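# Put middle right-side roll upright in cup, leave another

## Task

Among the ice cream rolls on the right-arm side, pick the one in the middle and set it standing on one of its ends inside the paper cup, while the roll closest to the right arm stays lying flat on the plate; anything already in its finished state must remain so at the end.

## Robot and tools

Robot: two arms, left_arm on the +y side and right_arm on the -y side. Each ends in a five-finger hand; left_arm's is a mirrored left hand. Base positions in the scene frame: left_arm (+0.047, +0.311, -0.001) m, right_arm (+0.028, -0.283, 0) m, both facing +x. A post stands behind the arms. Objects may be nudged briefly by outside pushes.

Frame: the scene frame has its origin at table height between the arms, +x out over the table, +y toward left_arm, +z up. Camera image sides do not match arm names. Reported hand poses are scene-frame. Motion offsets, however, are along the axes of each arm's current Hand target.

Hand point: a point rigidly tied to the palm, about 0.05 m in front of it and 0.15 m from the wrist face. Its +z runs along straight fingers, +y out of the palm, +x across the palm away from the thumb on the right hand (toward the thumb on the left hand). Straight fingertips extend 0.06-0.07 m past the point along +z, lying 0.06 m behind it along -y. A wrist bracket on the little-finger side can strike objects.

Row layout (used by execute_actions and move): exactly 28 numbers, each in [-1, 1], always covering both arms. Numbers 1-6: left_arm dx, dy, dz, rx, ry, rz. 7-14: left hand little, ring, middle, index, thumb_bend, thumb_turn, force_limit, speed. 15-20: right_arm dx, dy, dz, rx, ry, rz. 21-28: right hand in that same eight-value order. Pose values are offsets, not poses: they count from the arm's Hand target at the start of the action (or move), along that target's own axes; 1.0 equals 0.6 m for dx/dy/dz and 180 degrees for rx/ry/rz, the three rotation values forming a single rotation vector. Six zeros asks nothing new of an arm. Finger values are absolute positions: +1 open/straight, -1 closed; thumb_turn -1 puts the thumb opposite the fingers, +1 beside the palm. force_limit maps -1 to about 0 N and +1 to 10 N (15 N for the thumb motors). speed rises from near zero at -1 to full at +0.48 and above. Hand values are never optional: to keep a hand unchanged, resend the last eight values you actually sent it (before any were sent, use hand_measured plus hand_force_limit and hand_speed).

execute_actions(actions, cameras): actions is a list of actions; each action is a list of 1 to 15 rows, one per 1/30 s step, the final row held until step 15. Every row in an action is measured from the same starting Hand target, so repeating an offset in a later action moves further. cameras: list of names, ["all"], or []; default is all only when actions is empty.

move(target, speed, blend, blocking, cameras): target is one 28-number row or a list of up to 15 rows; all rows are offsets from the Hand targets at the move's start, not from each other. Straight-line paths, total capped at 10 s. speed in m/s, 0.002 to 4.3, default 0.25 (turns at twice this in rad/s); one value or one per target. blend in metres rounds corners of a list; 0 stops at each target. blocking=false returns after about 0.5 s while motion continues. Paths ignore obstacles and the other arm. Result adds a move: line with an ending (done, off_target, moving, held, fault) and limits (paced means a pose was clipped, held means steps were withheld).

wait(seconds 0-3600), stop() to brake a running move, zoom_image(camera, region [x0,y0,x1,y1], at most 504x504 px) on the newest image, show_instructions() for the reference pages, finished_scene(scene=1) to end.

Cameras: cam_head_left, cam_head_right, cam_high, cam_low, cam_left_wrist, cam_right_wrist, all 672x504.

Results: end_effector_position (m) and end_effector_quat_wxyz per arm; Hand target (the last commanded pose after clipping, which the next offsets start from); joint positions, velocities and torques; hand_measured, hand_stopped_by (moving, target, force, stalled, fault), hand_load_n (positive when pushed open; near 0 after losing a grip), hand_force_limit, hand_speed. MOTOR HOT and FAULT lines warn of overheating or stops.

Behaviour: hands often rest 1-3 cm (sometimes 5) below or off the commanded pose without touching anything; send the remaining distance as a new offset. Commanded orientation is clipped to within 40 degrees of the current one each step. A grasp with the thumb opposed suits objects about 0.035-0.065 m thick. Close slowly (speed -0.94 or lower) for a gentle grip. To tighten, raise force_limit and send a more-closed target; to loosen, send a more-open one.

Avoid: dropping or releasing moving objects, knocking anything off the table, fast impacts, hard pushes against fixed things, the hands or arms touching each other, closing one hand on the other's fingers, overloading fingers, and long stretched or loaded holds that overheat motors (at 100 °C the arm goes limp). Any arm stop costs. Check before finishing that the result stays in place unaided.

Each tool is called after ">>>" as a command line: name --argument value for each argument, lists and objects as JSON in quotes; but a table of rows of numbers goes row by row, as --pt "numbers of a row", without its own name.

Reference images:

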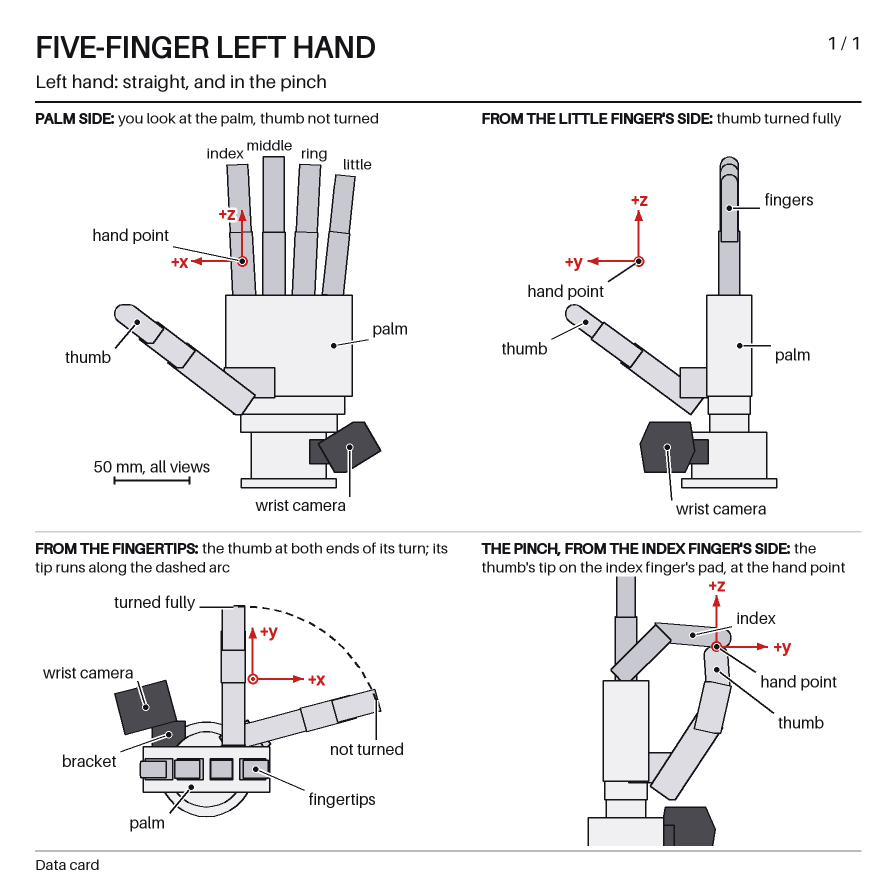

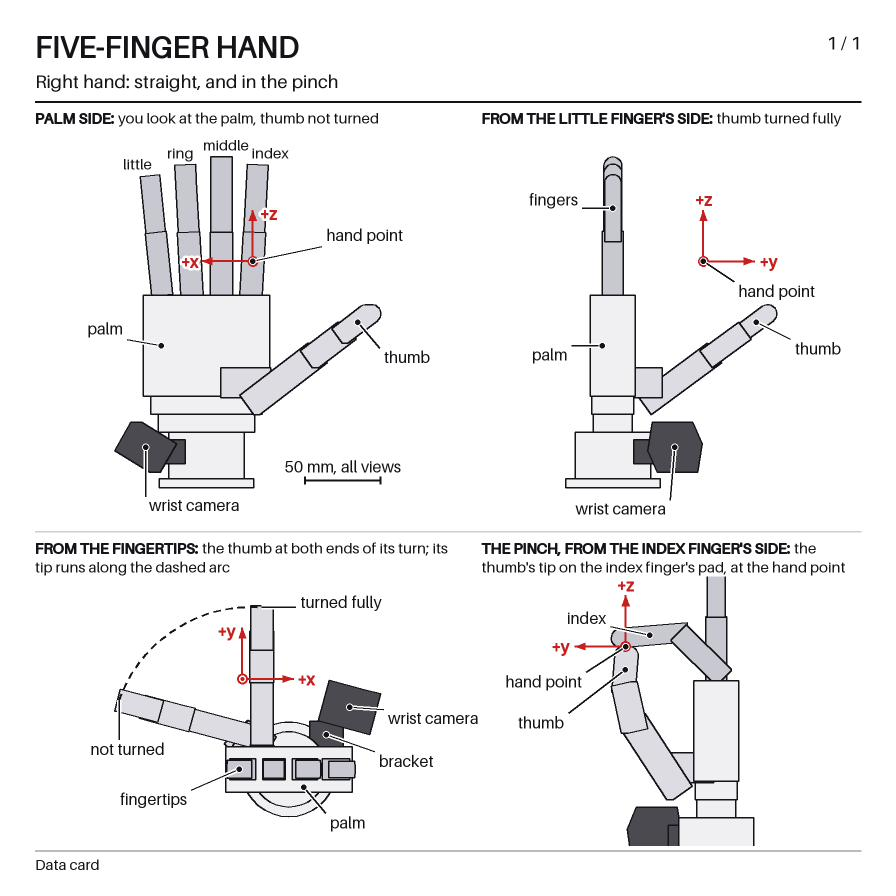

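## Session

>>> execute_actions --actions '[]'

Scene clock: 0.00 s.
left_arm: end_effector_position=(+0.2126, +0.4196, +0.1130) hand_measured=(+1.000, +1.000, +1.000, +1.000, +1.000, +1.000) hand_load_n=(+0.0, +0.0, +0.0, +0.0, +0.0, +0.0) hand_stopped_by=(target, target, target, target, target, target) hand_force_limit=0.00 hand_speed=-0.80 end_effector_quat_wxyz=(+0.093, +0.866, -0.486, +0.073) | right_arm: end_effector_position=(+0.4677, +0.1131, +0.3151) hand_measured=(+1.000, +1.000, +1.000, +1.000, +1.000, +1.000) hand_load_n=(+0.0, +0.0, +0.0, +0.0, +0.0, +0.0) hand_stopped_by=(target, target, target, target, target, target) hand_force_limit=0.00 hand_speed=-0.80 end_effector_quat_wxyz=(+0.388, -0.269, +0.790, +0.391)
Joint positions: left_arm=[0.819 1.187 0.803 -1.337 0.185 0.293] | right_arm=[0.42 1.375 1.004 -0.121 -0.585 1.744]
Joint velocities: within noise
Joint torques (N m): no reading
Heat: left arm: hottest wrist pitch 31 °C; right arm: hottest wrist roll 39 °C.
Hand target: left_arm +0.2169, +0.4244, +0.1171; +0.086, +0.866, -0.487, +0.075 | right_arm +0.4720, +0.1153, +0.3231; +0.395, -0.271, +0.786, +0.391

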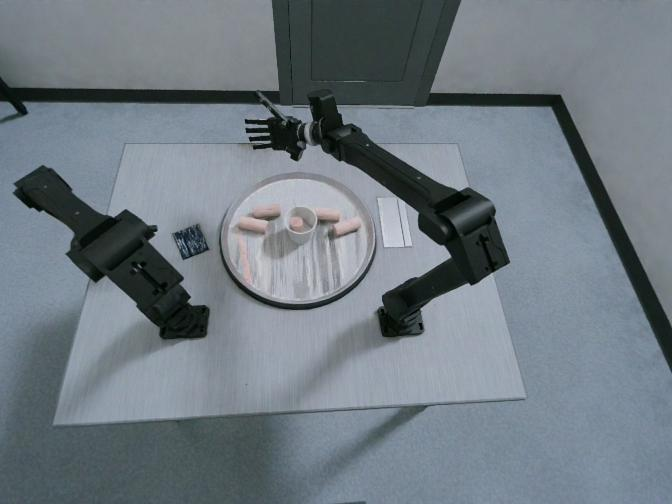

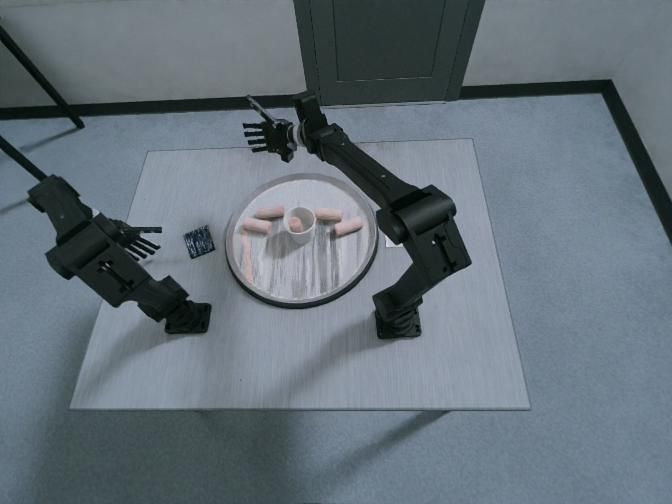

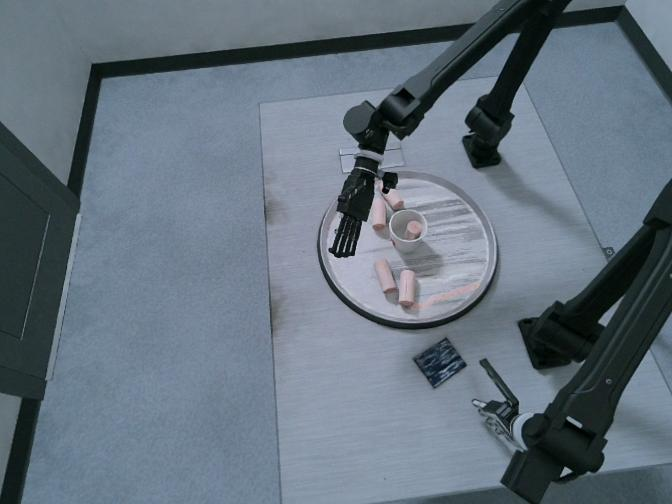

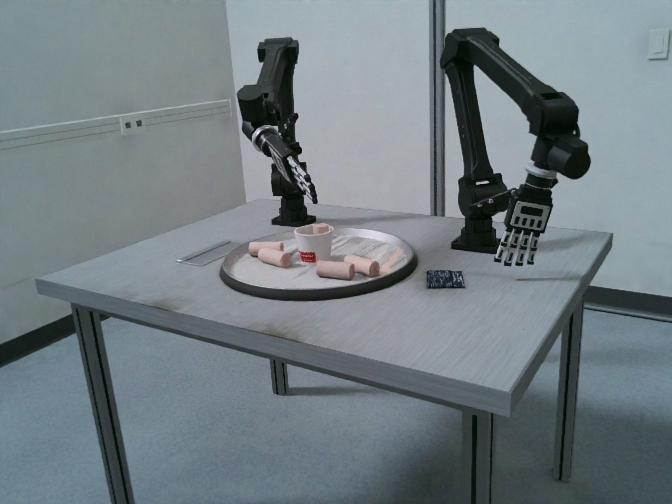

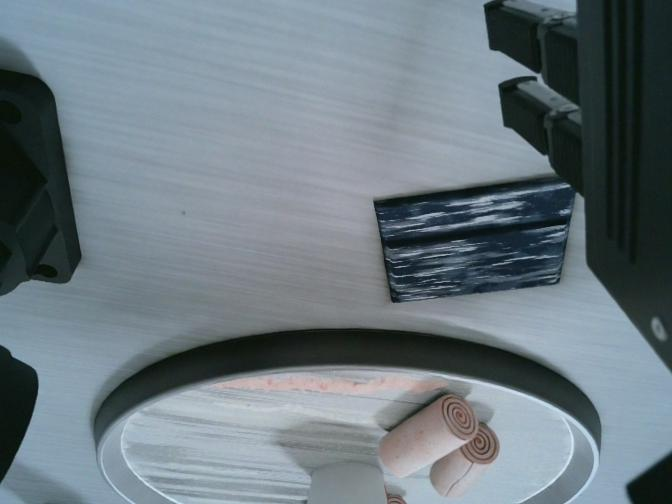

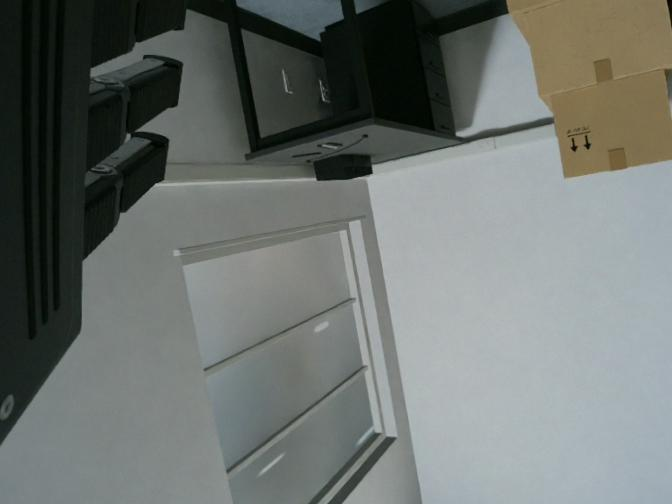

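>>> zoom_image --camera "cam_head_left" --region '[200, 160, 400, 310]'

>>> zoom_image --camera "cam_head_right" --region '[200, 160, 400, 310]'

>>> zoom_image --camera "cam_high" --region '[300, 150, 520, 340]'

>>> zoom_image --camera "cam_low" --region '[200, 200, 440, 320]'

Scaled by 2.520 from the camera's image (finer frame: 960x720).

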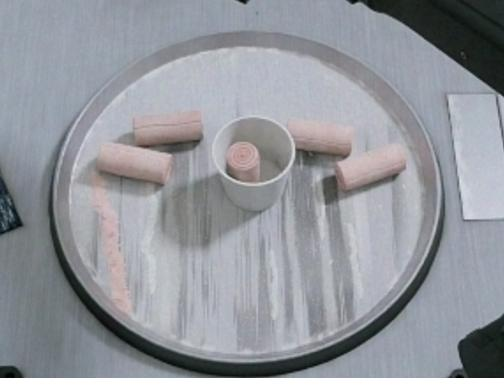

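Scaled by 2.520 from the camera's image (finer frame: 960x720).

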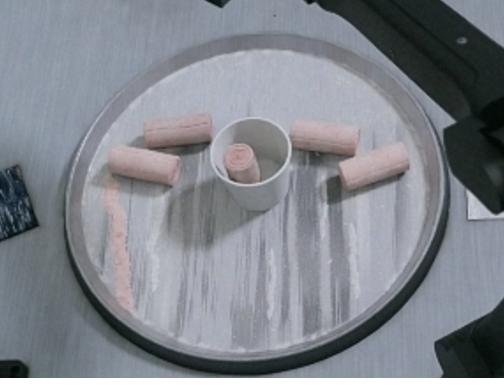

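Scaled by 2.291 from the camera's image (finer frame: 960x720).

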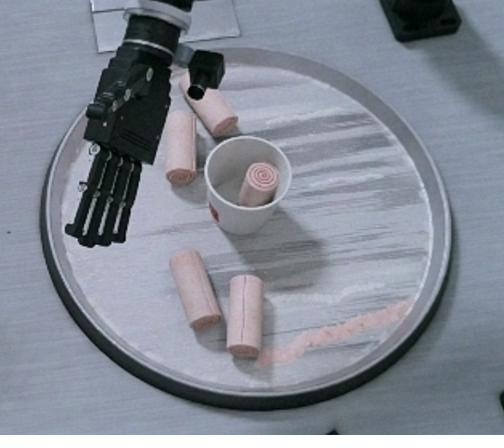

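Scaled by 2.100 from the camera's image (finer frame: 960x720).

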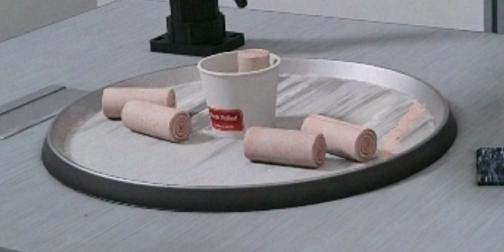

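>>> zoom_image --camera "cam_head_left" --region '[260, 190, 370, 260]'

>>> zoom_image --camera "cam_head_right" --region '[260, 190, 370, 260]'

>>> zoom_image --camera "cam_high" --region '[360, 170, 460, 270]'

>>> zoom_image --camera "cam_low" --region '[230, 210, 350, 300]'

Scaled by 4.582 from the camera's image (finer frame: 960x720).

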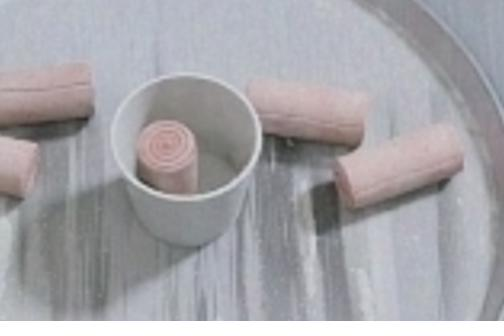

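Scaled by 4.582 from the camera's image (finer frame: 960x720).

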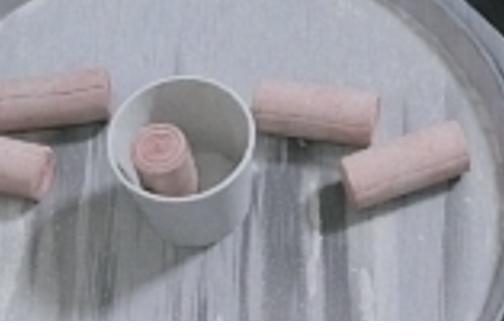

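Scaled by 5.040 from the camera's image (finer frame: 960x720).

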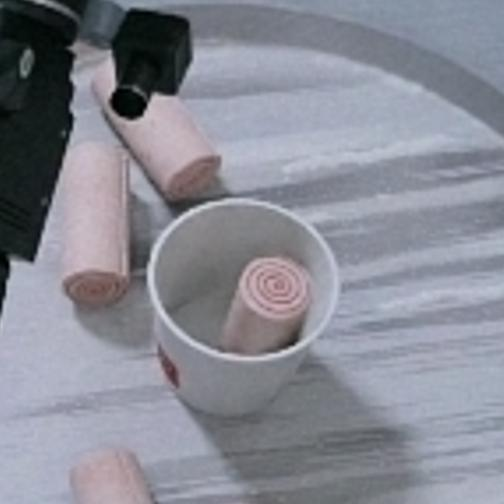

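Scaled by 4.200 from the camera's image (finer frame: 960x720).

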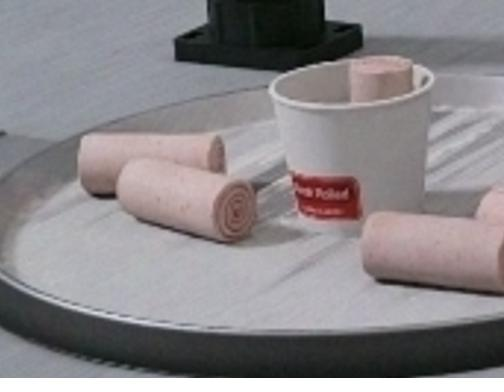

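>>> zoom_image --camera "cam_low" --region '[284, 215, 344, 270]'

>>> zoom_image --camera "cam_head_left" --region '[275, 195, 325, 250]'

Scaled by 8.400 from the camera's image (finer frame: 960x720).

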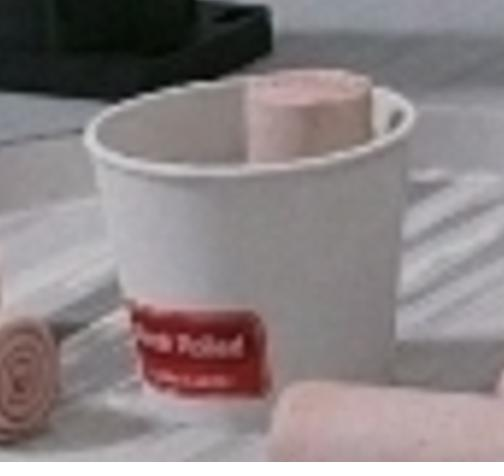

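Scaled by 9.164 from the camera's image (finer frame: 960x720).

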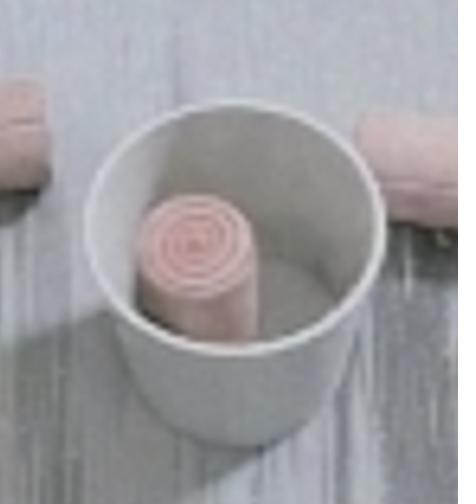

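>>> move --target '[0,0,0,0,0,0,1,1,1,1,1,1,0,-0.8,0.2387,-0.0918,-0.2978,0.2864,0.2541,-0.3732,1,1,1,0.6,0.5,-0.56,-0.2,0]' --cameras '["all"]'

Scene clock: 501.77 s.
left_arm: end_effector_position=(+0.2126, +0.4196, +0.1130) hand_measured=(+1.000, +1.000, +1.000, +1.000, +1.000, +1.000) hand_load_n=(+0.0, +0.0, +0.0, +0.0, +0.0, +0.0) hand_stopped_by=(target, target, target, target, target, target) hand_force_limit=0.00 hand_speed=-0.80 end_effector_quat_wxyz=(+0.093, +0.866, -0.486, +0.073) | right_arm: end_effector_position=(+0.3673, -0.0804, +0.2522) hand_measured=(+1.000, +1.000, +1.000, +0.600, +0.500, -0.560) hand_load_n=(+0.0, -0.5, +0.0, +0.0, +0.5, +0.0) hand_stopped_by=(target, target, target, target, target, target) hand_force_limit=-0.20 hand_speed=0.00 end_effector_quat_wxyz=(+0.300, -0.561, +0.687, -0.352)
Joint positions: left_arm=[0.819 1.187 0.803 -1.337 0.185 0.293] | right_arm=[0.691 0.946 0.922 -0.835 0.713 0.67]
Joint torques (N m): left_arm=[0.21 -3.02 7.39 0.09 0.13 -0.07] | right_arm=[1.9 -3.78 8.57 1.32 0.5 -0.1]
Heat: left arm: hottest elbow 40 °C; right arm: hottest elbow 45 °C.
Hand target: left_arm +0.2169, +0.4244, +0.1171; +0.086, +0.866, -0.487, +0.075 | right_arm +0.3617, -0.0796, +0.2499; +0.297, -0.570, +0.680, -0.353
Off the commanded pose: left_arm 0.008 m, 1 deg | right_arm 0.006 m, 1 deg.
move: done
cam_right_wrist: T_world_to_cam=[[-0.58449, -0.13438, -0.8002, 0.40634], [-0.34688, 0.93291, 0.09671, 0.18649], [0.73352, 0.3341, -0.59189, 0.02507]] pos_world=[0.2838, -0.12775, 0.32196]

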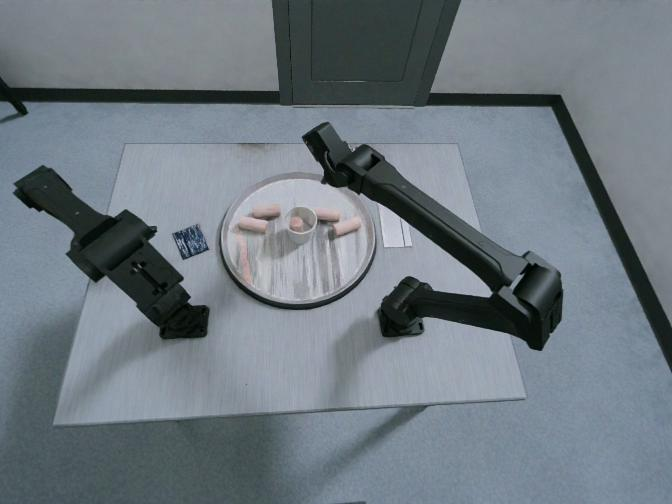

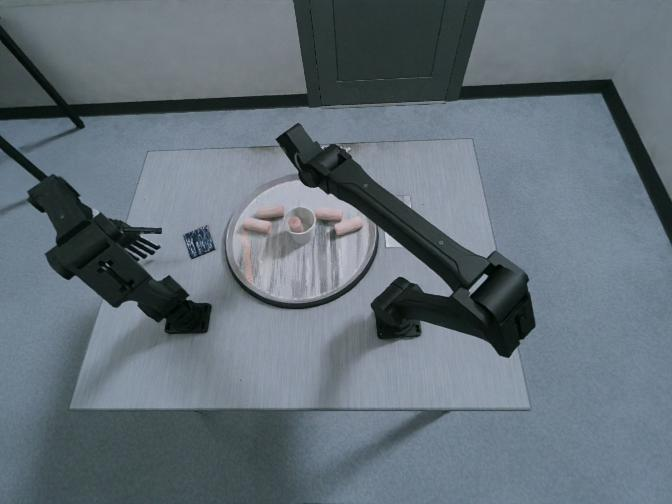

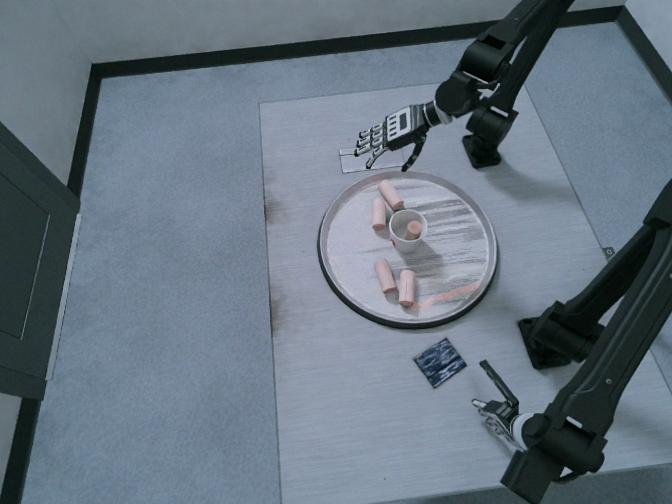

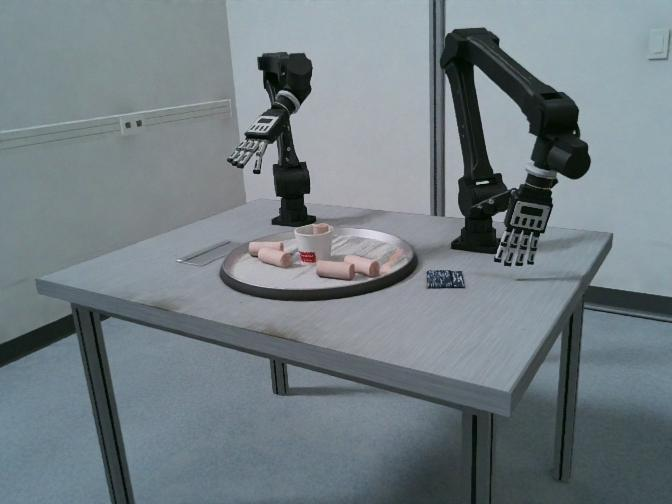

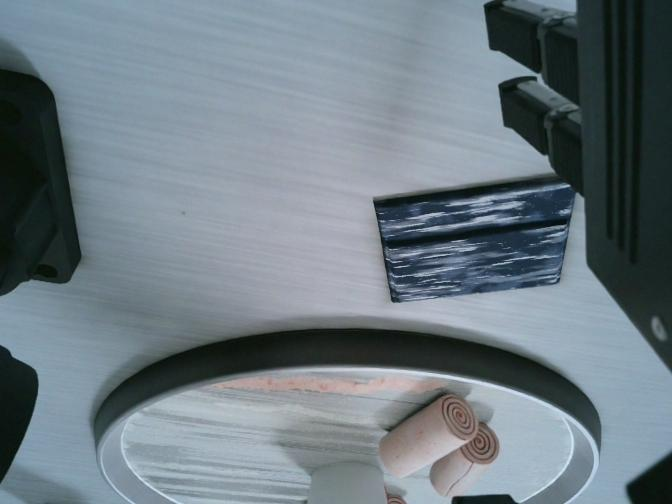

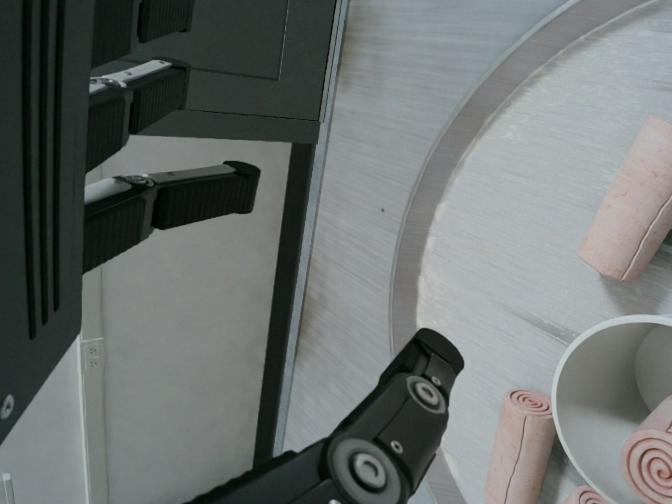

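>>> move --target '[0,0,0,0,0,0,1,1,1,1,1,1,0,-0.8,-0.0035,0.1662,0.1405,0,0,0,1,1,1,0.6,0.5,-0.56,-0.2,0]' --cameras '["cam_right_wrist","cam_high","cam_low"]'

Scene clock: 520.90 s.
left_arm: end_effector_position=(+0.2126, +0.4196, +0.1130) hand_measured=(+1.000, +1.000, +1.000, +1.000, +1.000, +1.000) hand_load_n=(+0.0, +0.0, +0.0, +0.0, +0.0, +0.0) hand_stopped_by=(target, target, target, target, target, target) hand_force_limit=0.00 hand_speed=-0.80 end_effector_quat_wxyz=(+0.093, +0.866, -0.486, +0.073) | right_arm: end_effector_position=(+0.3685, -0.0769, +0.1170) hand_measured=(+1.000, +1.000, +1.000, +0.600, +0.500, -0.560) hand_load_n=(+0.0, +0.0, +0.0, +0.0, +0.0, +0.0) hand_stopped_by=(target, target, target, target, target, target) hand_force_limit=-0.20 hand_speed=0.00 end_effector_quat_wxyz=(+0.293, -0.574, +0.679, -0.351)
Joint positions: left_arm=[0.819 1.187 0.803 -1.337 0.185 0.293] | right_arm=[0.691 1.059 0.631 -0.438 0.701 0.643]
Joint torques (N m): left_arm=[0.26 -2.84 7.36 0.16 0.14 -0.08] | right_arm=[-0.5 -4.19 8.46 2.28 0.29 -0.1]
Heat: left arm: hottest elbow 40 °C; right arm: hottest elbow 43 °C.
Hand target: left_arm +0.2169, +0.4244, +0.1171; +0.086, +0.866, -0.487, +0.075 | right_arm +0.3736, -0.0794, +0.1201; +0.297, -0.570, +0.680, -0.353
Off the commanded pose: left_arm 0.008 m, 1 deg | right_arm 0.006 m, 1 deg.
move: done
cam_right_wrist: T_world_to_cam=[[-0.5931, -0.16385, -0.78828, 0.29894], [-0.36742, 0.92626, 0.08392, 0.20535], [0.7164, 0.33941, -0.60957, -0.04829]] pos_world=[0.28735, -0.12484, 0.18898]
Images, in order (width x height): cam_high 672x504, cam_low 672x504, cam_right_wrist 672x504.

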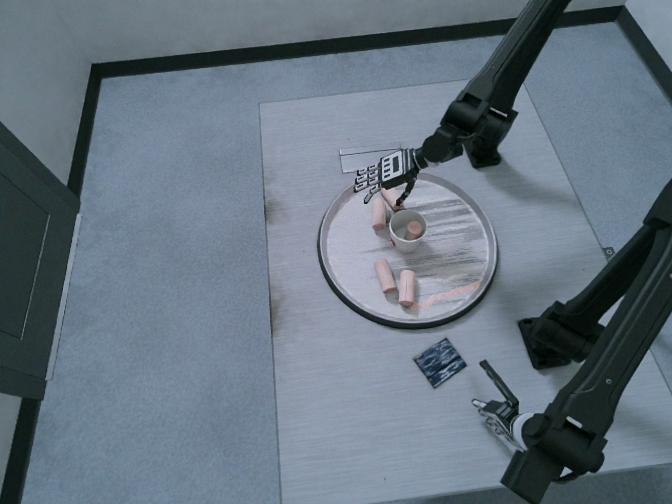

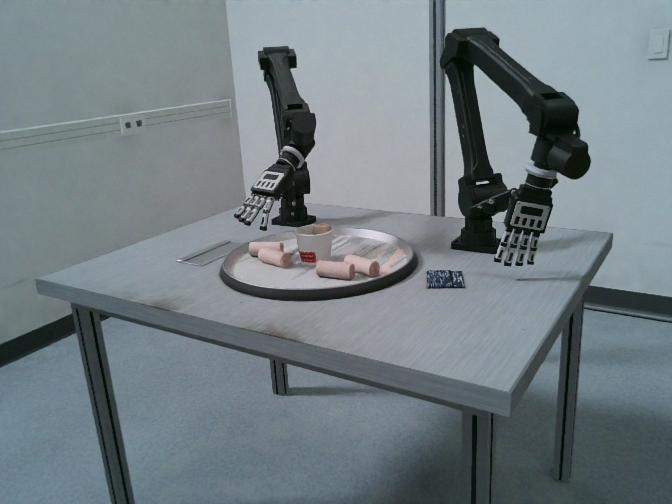

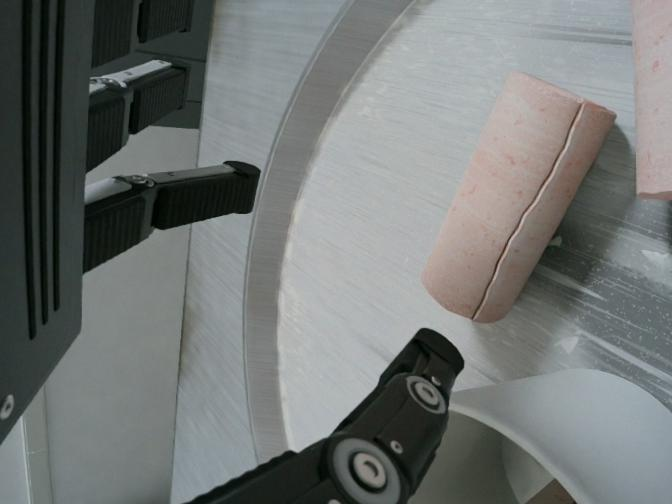

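>>> move --target '[0,0,0,0,0,0,1,1,1,1,1,1,0,-0.8,-0.006,0.107,0.0827,0,0,0,1,1,1,0.6,0.5,-0.56,-0.2,0]' --speed 0.12 --cameras '["cam_right_wrist","cam_high","cam_low"]'

Scene clock: 553.47 s.
left_arm: end_effector_position=(+0.2126, +0.4196, +0.1130) hand_measured=(+1.000, +1.000, +1.000, +1.000, +1.000, +1.000) hand_load_n=(+0.0, +0.0, +0.0, +0.0, +0.0, +0.0) hand_stopped_by=(target, target, target, target, target, target) hand_force_limit=0.00 hand_speed=-0.80 end_effector_quat_wxyz=(+0.093, +0.866, -0.486, +0.073) | right_arm: end_effector_position=(+0.3746, -0.0716, +0.0411) hand_measured=(+1.000, +1.000, +1.000, +0.600, +0.500, -0.560) hand_load_n=(-0.5, +0.0, +0.0, -0.5, +0.0, +0.0) hand_stopped_by=(target, target, target, target, target, target) hand_force_limit=-0.20 hand_speed=0.00 end_effector_quat_wxyz=(+0.299, -0.572, +0.679, -0.350)
Joint positions: left_arm=[0.819 1.187 0.803 -1.337 0.185 0.293] | right_arm=[0.69 1.237 0.514 -0.129 0.7 0.641]
Joint torques (N m): left_arm=[0.15 -2.67 7.36 0.16 0.13 -0.08] | right_arm=[-0.56 -4.89 6.75 2.28 0.27 -0.11]
Heat: left arm: hottest elbow 40 °C; right arm: hottest elbow 41 °C.
Hand target: left_arm +0.2169, +0.4244, +0.1171; +0.086, +0.866, -0.487, +0.075 | right_arm +0.3779, -0.0764, +0.0390; +0.297, -0.570, +0.680, -0.353
Off the commanded pose: left_arm 0.008 m, 1 deg | right_arm 0.006 m, 0 deg.
move: done
cam_right_wrist: T_world_to_cam=[[-0.58561, -0.15819, -0.795, 0.2413], [-0.36941, 0.92509, 0.08804, 0.20946], [0.72152, 0.34524, -0.60018, -0.10259]] pos_world=[0.29271, -0.12018, 0.11182]
Images, in order (width x height): cam_high 672x504, cam_low 672x504, cam_right_wrist 672x504.

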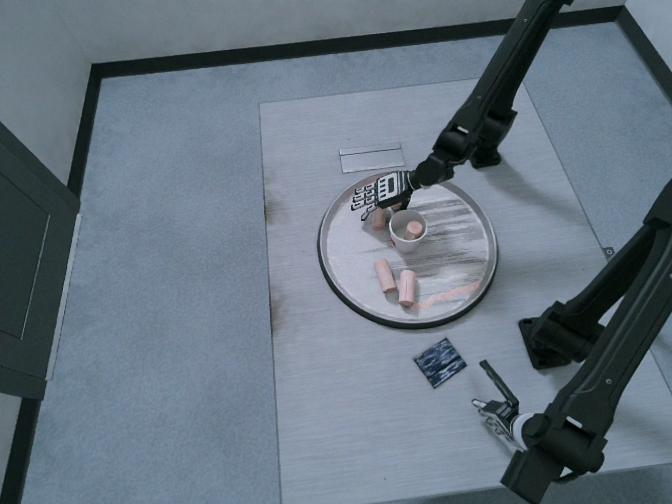

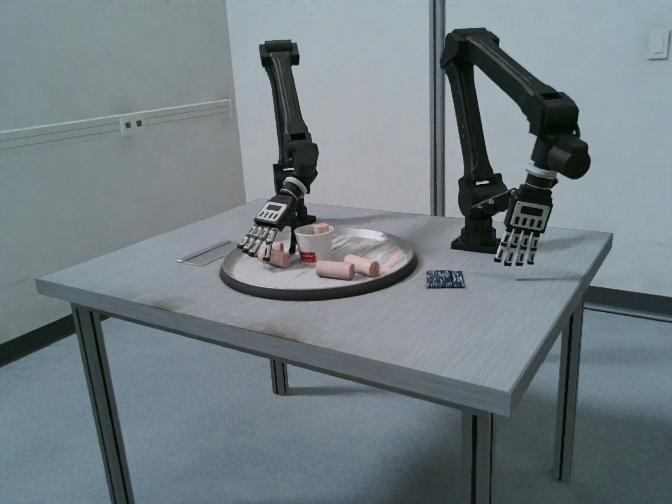

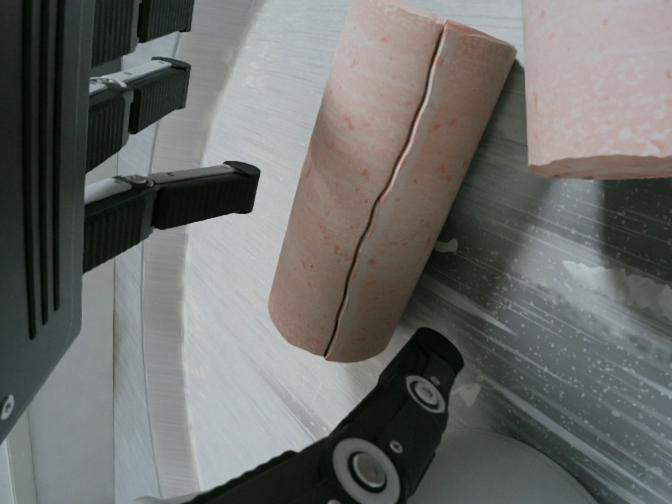

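>>> move --pt "0 0 0 0 0 0 1 1 1 1 1 1 0 -0.8 0 0.0096 0.0067 0 0 0 1 1 1 0.6 0.5 -0.56 -0.2 0" --pt "0 0 0 0 0 0 1 1 1 1 1 1 0 -0.8 -0.0002 -0.038 0.0745 0 0 0 1 1 1 0.6 0.5 -0.56 -0.2 0" --speed '[0.05, 0.05]' --cameras '["cam_right_wrist","cam_high","cam_low"]'

Scene clock: 569.93 s.
left_arm: end_effector_position=(+0.2126, +0.4196, +0.1130) hand_measured=(+1.000, +1.000, +1.000, +1.000, +1.000, +1.000) hand_load_n=(+0.0, +0.0, +0.0, +0.0, +0.0, -0.5) hand_stopped_by=(target, target, target, target, target, target) hand_force_limit=0.00 hand_speed=-0.80 end_effector_quat_wxyz=(+0.093, +0.866, -0.486, +0.073) | right_arm: end_effector_position=(+0.4099, -0.0902, +0.0227) hand_measured=(+1.000, +1.000, +1.000, +0.600, +0.500, -0.560) hand_load_n=(+0.0, -0.5, +0.0, +0.0, +0.0, +0.0) hand_stopped_by=(target, target, target, target, target, target) hand_force_limit=-0.20 hand_speed=0.00 end_effector_quat_wxyz=(+0.286, -0.577, +0.680, -0.350)
Joint positions: left_arm=[0.819 1.187 0.803 -1.337 0.185 0.293] | right_arm=[0.57 1.338 0.537 -0.011 0.62 0.533]
Joint torques (N m): left_arm=[0.38 -2.78 7.38 0.16 0.14 -0.09] | right_arm=[-0.38 -5.25 9.28 2.39 0.2 -0.12]
Heat: left arm: hottest elbow 40 °C; right arm: hottest elbow 41 °C.
Hand target: left_arm +0.2169, +0.4244, +0.1171; +0.086, +0.866, -0.487, +0.075 | right_arm +0.4268, -0.0850, +0.0318; +0.297, -0.570, +0.680, -0.353
Off the commanded pose: left_arm 0.008 m, 1 deg | right_arm 0.020 m, 1 deg.
move: off_target (right_arm)
cam_right_wrist: T_world_to_cam=[[-0.60337, -0.16881, -0.77939, 0.25047], [-0.36493, 0.92745, 0.08164, 0.23983], [0.70906, 0.33368, -0.6212, -0.12813]] pos_world=[0.3295, -0.13739, 0.09604]
Images, in order (width x height): cam_high 672x504, cam_low 672x504, cam_right_wrist 672x504.

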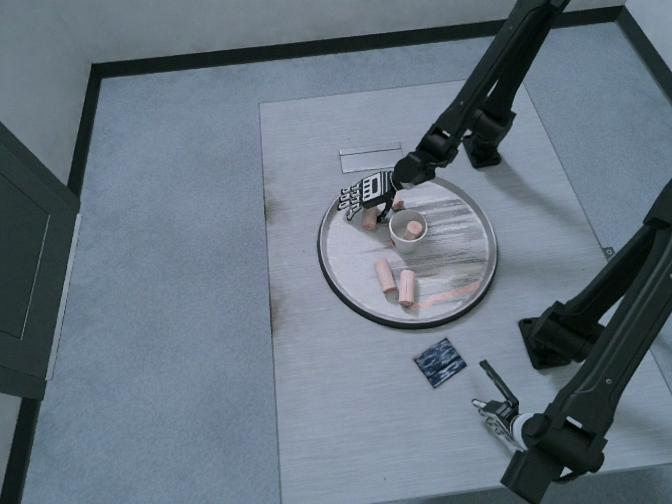

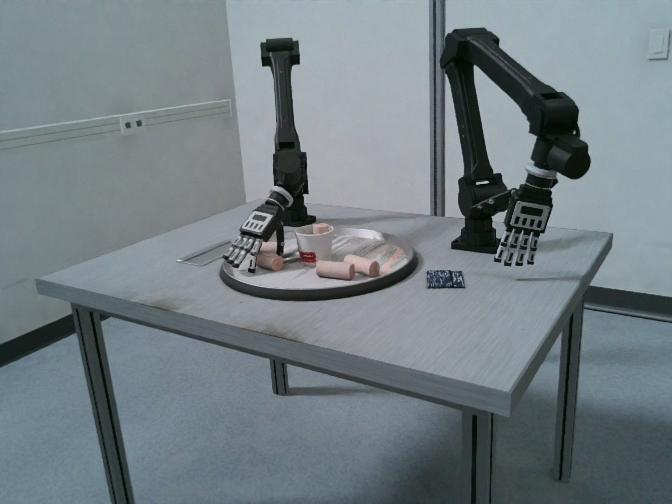

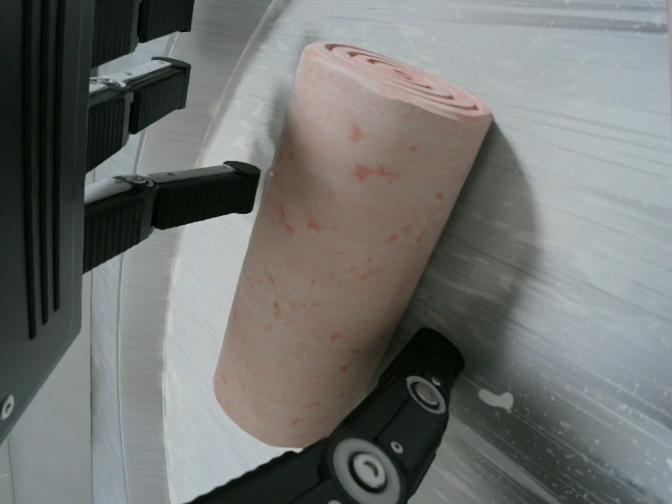

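>>> move --pt "0 0 0 0 0 0 1 1 1 1 1 1 0 -0.8 0.0035 -0.0065 -0.0285 0 0 0 1 1 1 0.6 0.5 -0.56 -0.2 0" --pt "0 0 0 0 0 0 1 1 1 1 1 1 0 -0.8 0.074 -0.0137 -0.0183 0 0 0 1 1 1 0.6 0.5 -0.56 -0.2 0" --speed '[0.08, 0.08]' --cameras '["cam_right_wrist","cam_low"]'

Scene clock: 591.37 s.
left_arm: end_effector_position=(+0.2126, +0.4196, +0.1130) hand_measured=(+1.000, +1.000, +1.000, +1.000, +1.000, +1.000) hand_load_n=(+0.0, +0.0, +0.0, +0.0, +0.0, +0.0) hand_stopped_by=(target, target, target, target, target, target) hand_force_limit=0.00 hand_speed=-0.80 end_effector_quat_wxyz=(+0.093, +0.866, -0.486, +0.073) | right_arm: end_effector_position=(+0.4126, -0.1239, +0.0427) hand_measured=(+1.000, +1.000, +1.000, +0.600, +0.500, -0.560) hand_load_n=(+0.0, +0.0, +0.0, +0.0, +0.0, +0.0) hand_stopped_by=(target, target, target, target, target, target) hand_force_limit=-0.20 hand_speed=0.00 end_effector_quat_wxyz=(+0.293, -0.573, +0.681, -0.350)
Joint positions: left_arm=[0.819 1.187 0.803 -1.337 0.185 0.293] | right_arm=[0.473 1.232 0.503 -0.024 0.55 0.454]
Joint torques (N m): left_arm=[0.21 -3.02 7.34 0.14 0.15 -0.08] | right_arm=[-0.32 -5.71 6.74 2.51 0.15 -0.11]
Heat: left arm: hottest elbow 40 °C; right arm: hottest elbow 42 °C.
Hand target: left_arm +0.2169, +0.4244, +0.1171; +0.086, +0.866, -0.487, +0.075 | right_arm +0.4149, -0.1281, +0.0448; +0.297, -0.570, +0.680, -0.353
Off the commanded pose: left_arm 0.008 m, 1 deg | right_arm 0.005 m, 1 deg.
move: done
cam_right_wrist: T_world_to_cam=[[-0.59466, -0.15911, -0.78807, 0.25998], [-0.36432, 0.92713, 0.08773, 0.26998], [0.71669, 0.33928, -0.6093, -0.10936]] pos_world=[0.33134, -0.17184, 0.11457]
Images, in order (width x height): cam_low 672x504, cam_right_wrist 672x504.

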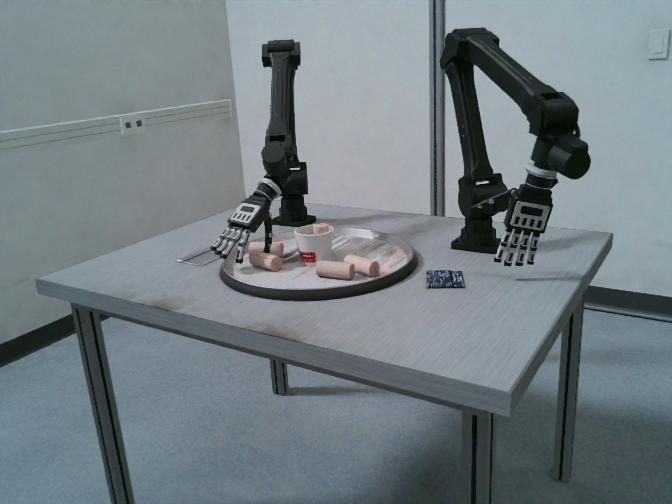

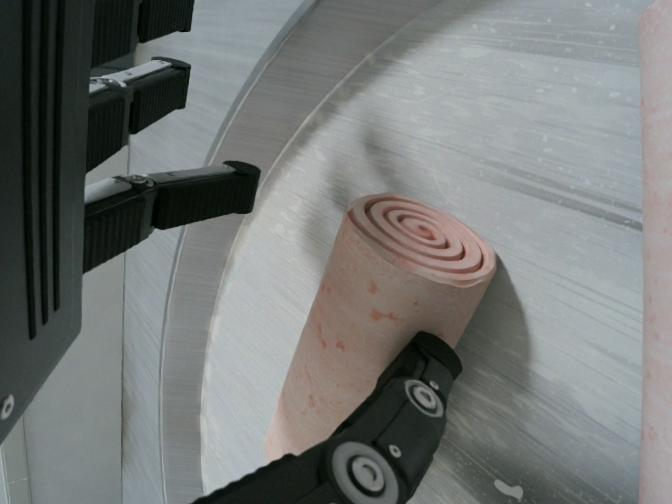

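>>> move --pt "0 0 0 0 0 0 1 1 1 1 1 1 0 -0.8 0.014 0.0157 -0.0222 0 0 0 1 1 1 0.6 0.5 -0.56 -0.2 0" --pt "0 0 0 0 0 0 1 1 1 1 1 1 0 -0.8 0.014 0.0293 -0.0127 0 0 0 1 1 1 0.6 0.5 -0.56 -0.2 0" --speed '[0.08, 0.05]' --cameras '["cam_right_wrist","cam_low"]'

Scene clock: 613.37 s.
left_arm: end_effector_position=(+0.2126, +0.4196, +0.1130) hand_measured=(+1.000, +1.000, +1.000, +1.000, +1.000, +1.000) hand_load_n=(+0.0, +0.0, +0.0, +0.0, +0.0, +0.0) hand_stopped_by=(target, target, target, target, target, target) hand_force_limit=0.00 hand_speed=-0.80 end_effector_quat_wxyz=(+0.093, +0.866, -0.486, +0.073) | right_arm: end_effector_position=(+0.3984, -0.1331, +0.0399) hand_measured=(+1.000, +1.000, +1.000, +0.600, +0.500, -0.560) hand_load_n=(+0.0, +0.0, +0.0, +0.0, +0.0, +0.0) hand_stopped_by=(target, target, target, target, target, target) hand_force_limit=-0.20 hand_speed=0.00 end_effector_quat_wxyz=(+0.299, -0.569, +0.680, -0.352)
Joint positions: left_arm=[0.819 1.187 0.803 -1.337 0.185 0.293] | right_arm=[0.473 1.185 0.448 -0.002 0.554 0.454]
Joint torques (N m): left_arm=[0.21 -2.84 7.41 0.12 0.14 -0.1] | right_arm=[0.91 -3.6 6.67 2.52 0.36 -0.01]
Heat: left arm: hottest elbow 40 °C; right arm: hottest elbow 41 °C.
Hand target: left_arm +0.2169, +0.4244, +0.1171; +0.086, +0.866, -0.487, +0.075 | right_arm +0.3975, -0.1335, +0.0350; +0.297, -0.570, +0.680, -0.353
Off the commanded pose: left_arm 0.008 m, 1 deg | right_arm 0.005 m, 0 deg.
move: done
cam_right_wrist: T_world_to_cam=[[-0.5841, -0.15422, -0.7969, 0.24462], [-0.36308, 0.92773, 0.08659, 0.27313], [0.72595, 0.33991, -0.59788, -0.10182]] pos_world=[0.31597, -0.18105, 0.11041]
Images, in order (width x height): cam_low 672x504, cam_right_wrist 672x504.

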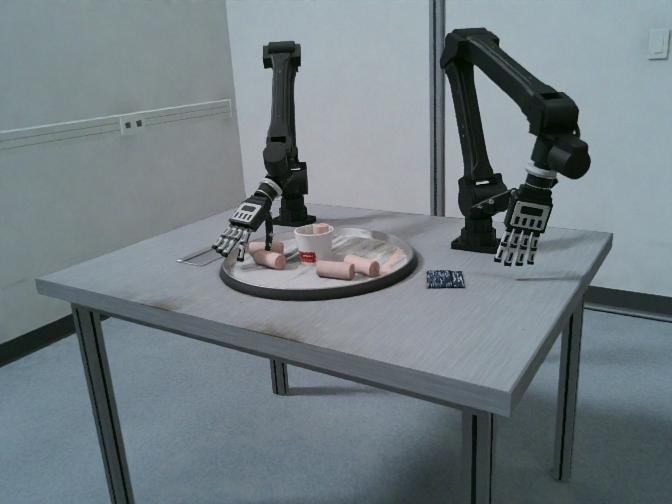

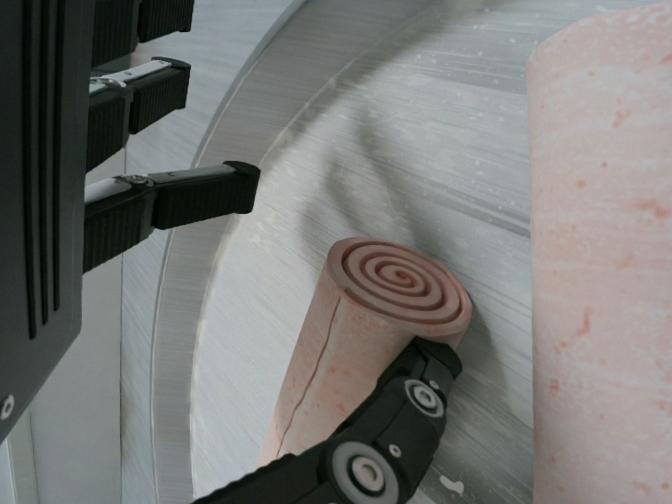

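>>> zoom_image --camera "cam_right_wrist" --region '[300, 220, 520, 440]'

>>> zoom_image --camera "cam_low" --region '[190, 180, 340, 300]'

Scaled by 2.291 from the camera's image (finer frame: 960x720).

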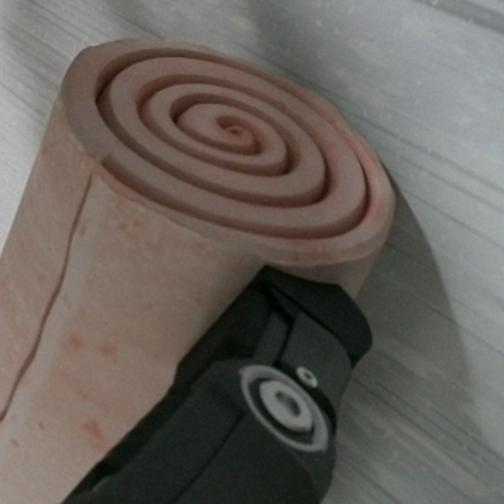

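Scaled by 3.360 from the camera's image (finer frame: 960x720).

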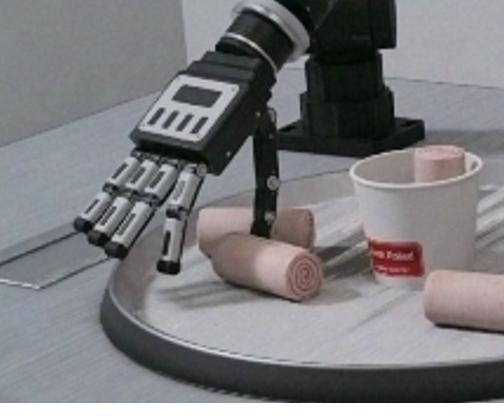

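>>> move --pt "0 0 0 0 0 0 1 1 1 1 1 1 0 -0.8 0 -0.0109 -0.0076 0 0 0 1 1 1 0.6 0.5 -0.56 -0.2 0" --pt "0 0 0 0 0 0 1 1 1 1 1 1 0 -0.8 0.0038 -0.001 -0.0217 0 0 0 1 1 1 0.6 0.5 -0.56 -0.2 0" --speed '[0.08, 0.05]' --cameras '["cam_right_wrist","cam_low"]'

Scene clock: 644.47 s.
left_arm: end_effector_position=(+0.2126, +0.4196, +0.1130) hand_measured=(+1.000, +1.000, +1.000, +1.000, +1.000, +1.000) hand_load_n=(+0.0, +0.0, +0.0, +0.0, -0.5, +0.0) hand_stopped_by=(target, target, target, target, target, target) hand_force_limit=0.00 hand_speed=-0.80 end_effector_quat_wxyz=(+0.093, +0.866, -0.486, +0.073) | right_arm: end_effector_position=(+0.3927, -0.1372, +0.0455) hand_measured=(+1.000, +1.000, +1.000, +0.600, +0.500, -0.560) hand_load_n=(+0.0, +0.0, +0.0, +0.0, +0.5, -0.5) hand_stopped_by=(target, target, target, target, target, target) hand_force_limit=-0.20 hand_speed=0.00 end_effector_quat_wxyz=(+0.298, -0.567, +0.680, -0.357)
Joint positions: left_arm=[0.819 1.187 0.803 -1.337 0.185 0.293] | right_arm=[0.477 1.147 0.439 -0.031 0.566 0.455]
Joint torques (N m): left_arm=[0.38 -2.84 7.42 0.12 0.14 -0.09] | right_arm=[2.14 -4.37 6.76 1.46 0.38 0.11]
Heat: left arm: hottest elbow 41 °C; right arm: hottest elbow 40 °C.
Hand target: left_arm +0.2169, +0.4244, +0.1171; +0.086, +0.866, -0.487, +0.075 | right_arm +0.3868, -0.1339, +0.0428; +0.297, -0.570, +0.680, -0.353
Off the commanded pose: left_arm 0.008 m, 1 deg | right_arm 0.007 m, 1 deg.
move: done
cam_right_wrist: T_world_to_cam=[[-0.58112, -0.15605, -0.79872, 0.24383], [-0.35845, 0.9302, 0.07906, 0.27321], [0.73063, 0.33224, -0.59649, -0.09596]] pos_world=[0.30973, -0.18421, 0.11591]
Images, in order (width x height): cam_low 672x504, cam_right_wrist 672x504.

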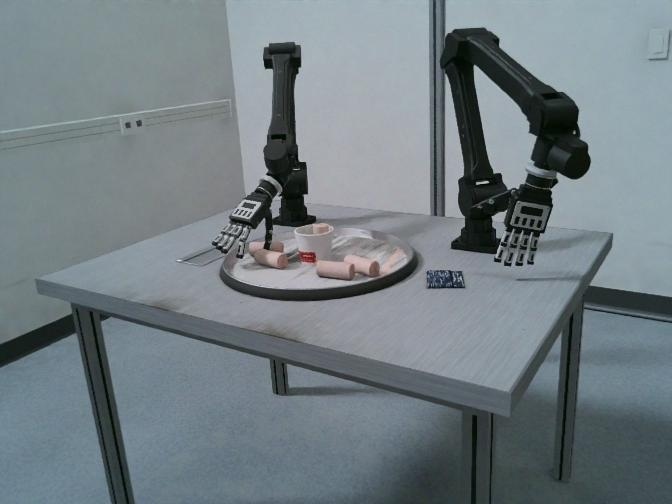

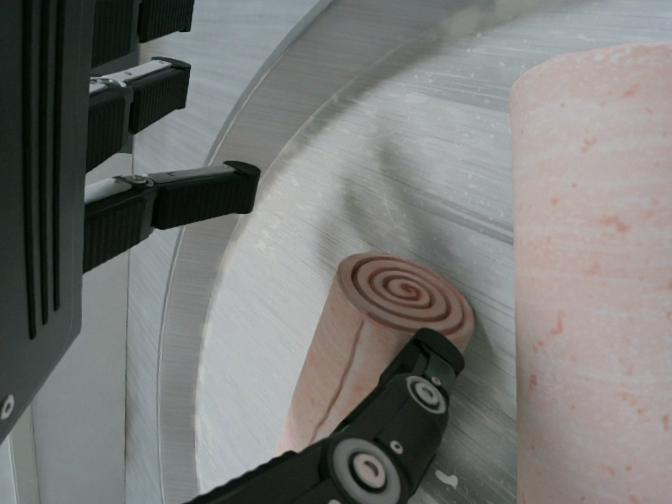

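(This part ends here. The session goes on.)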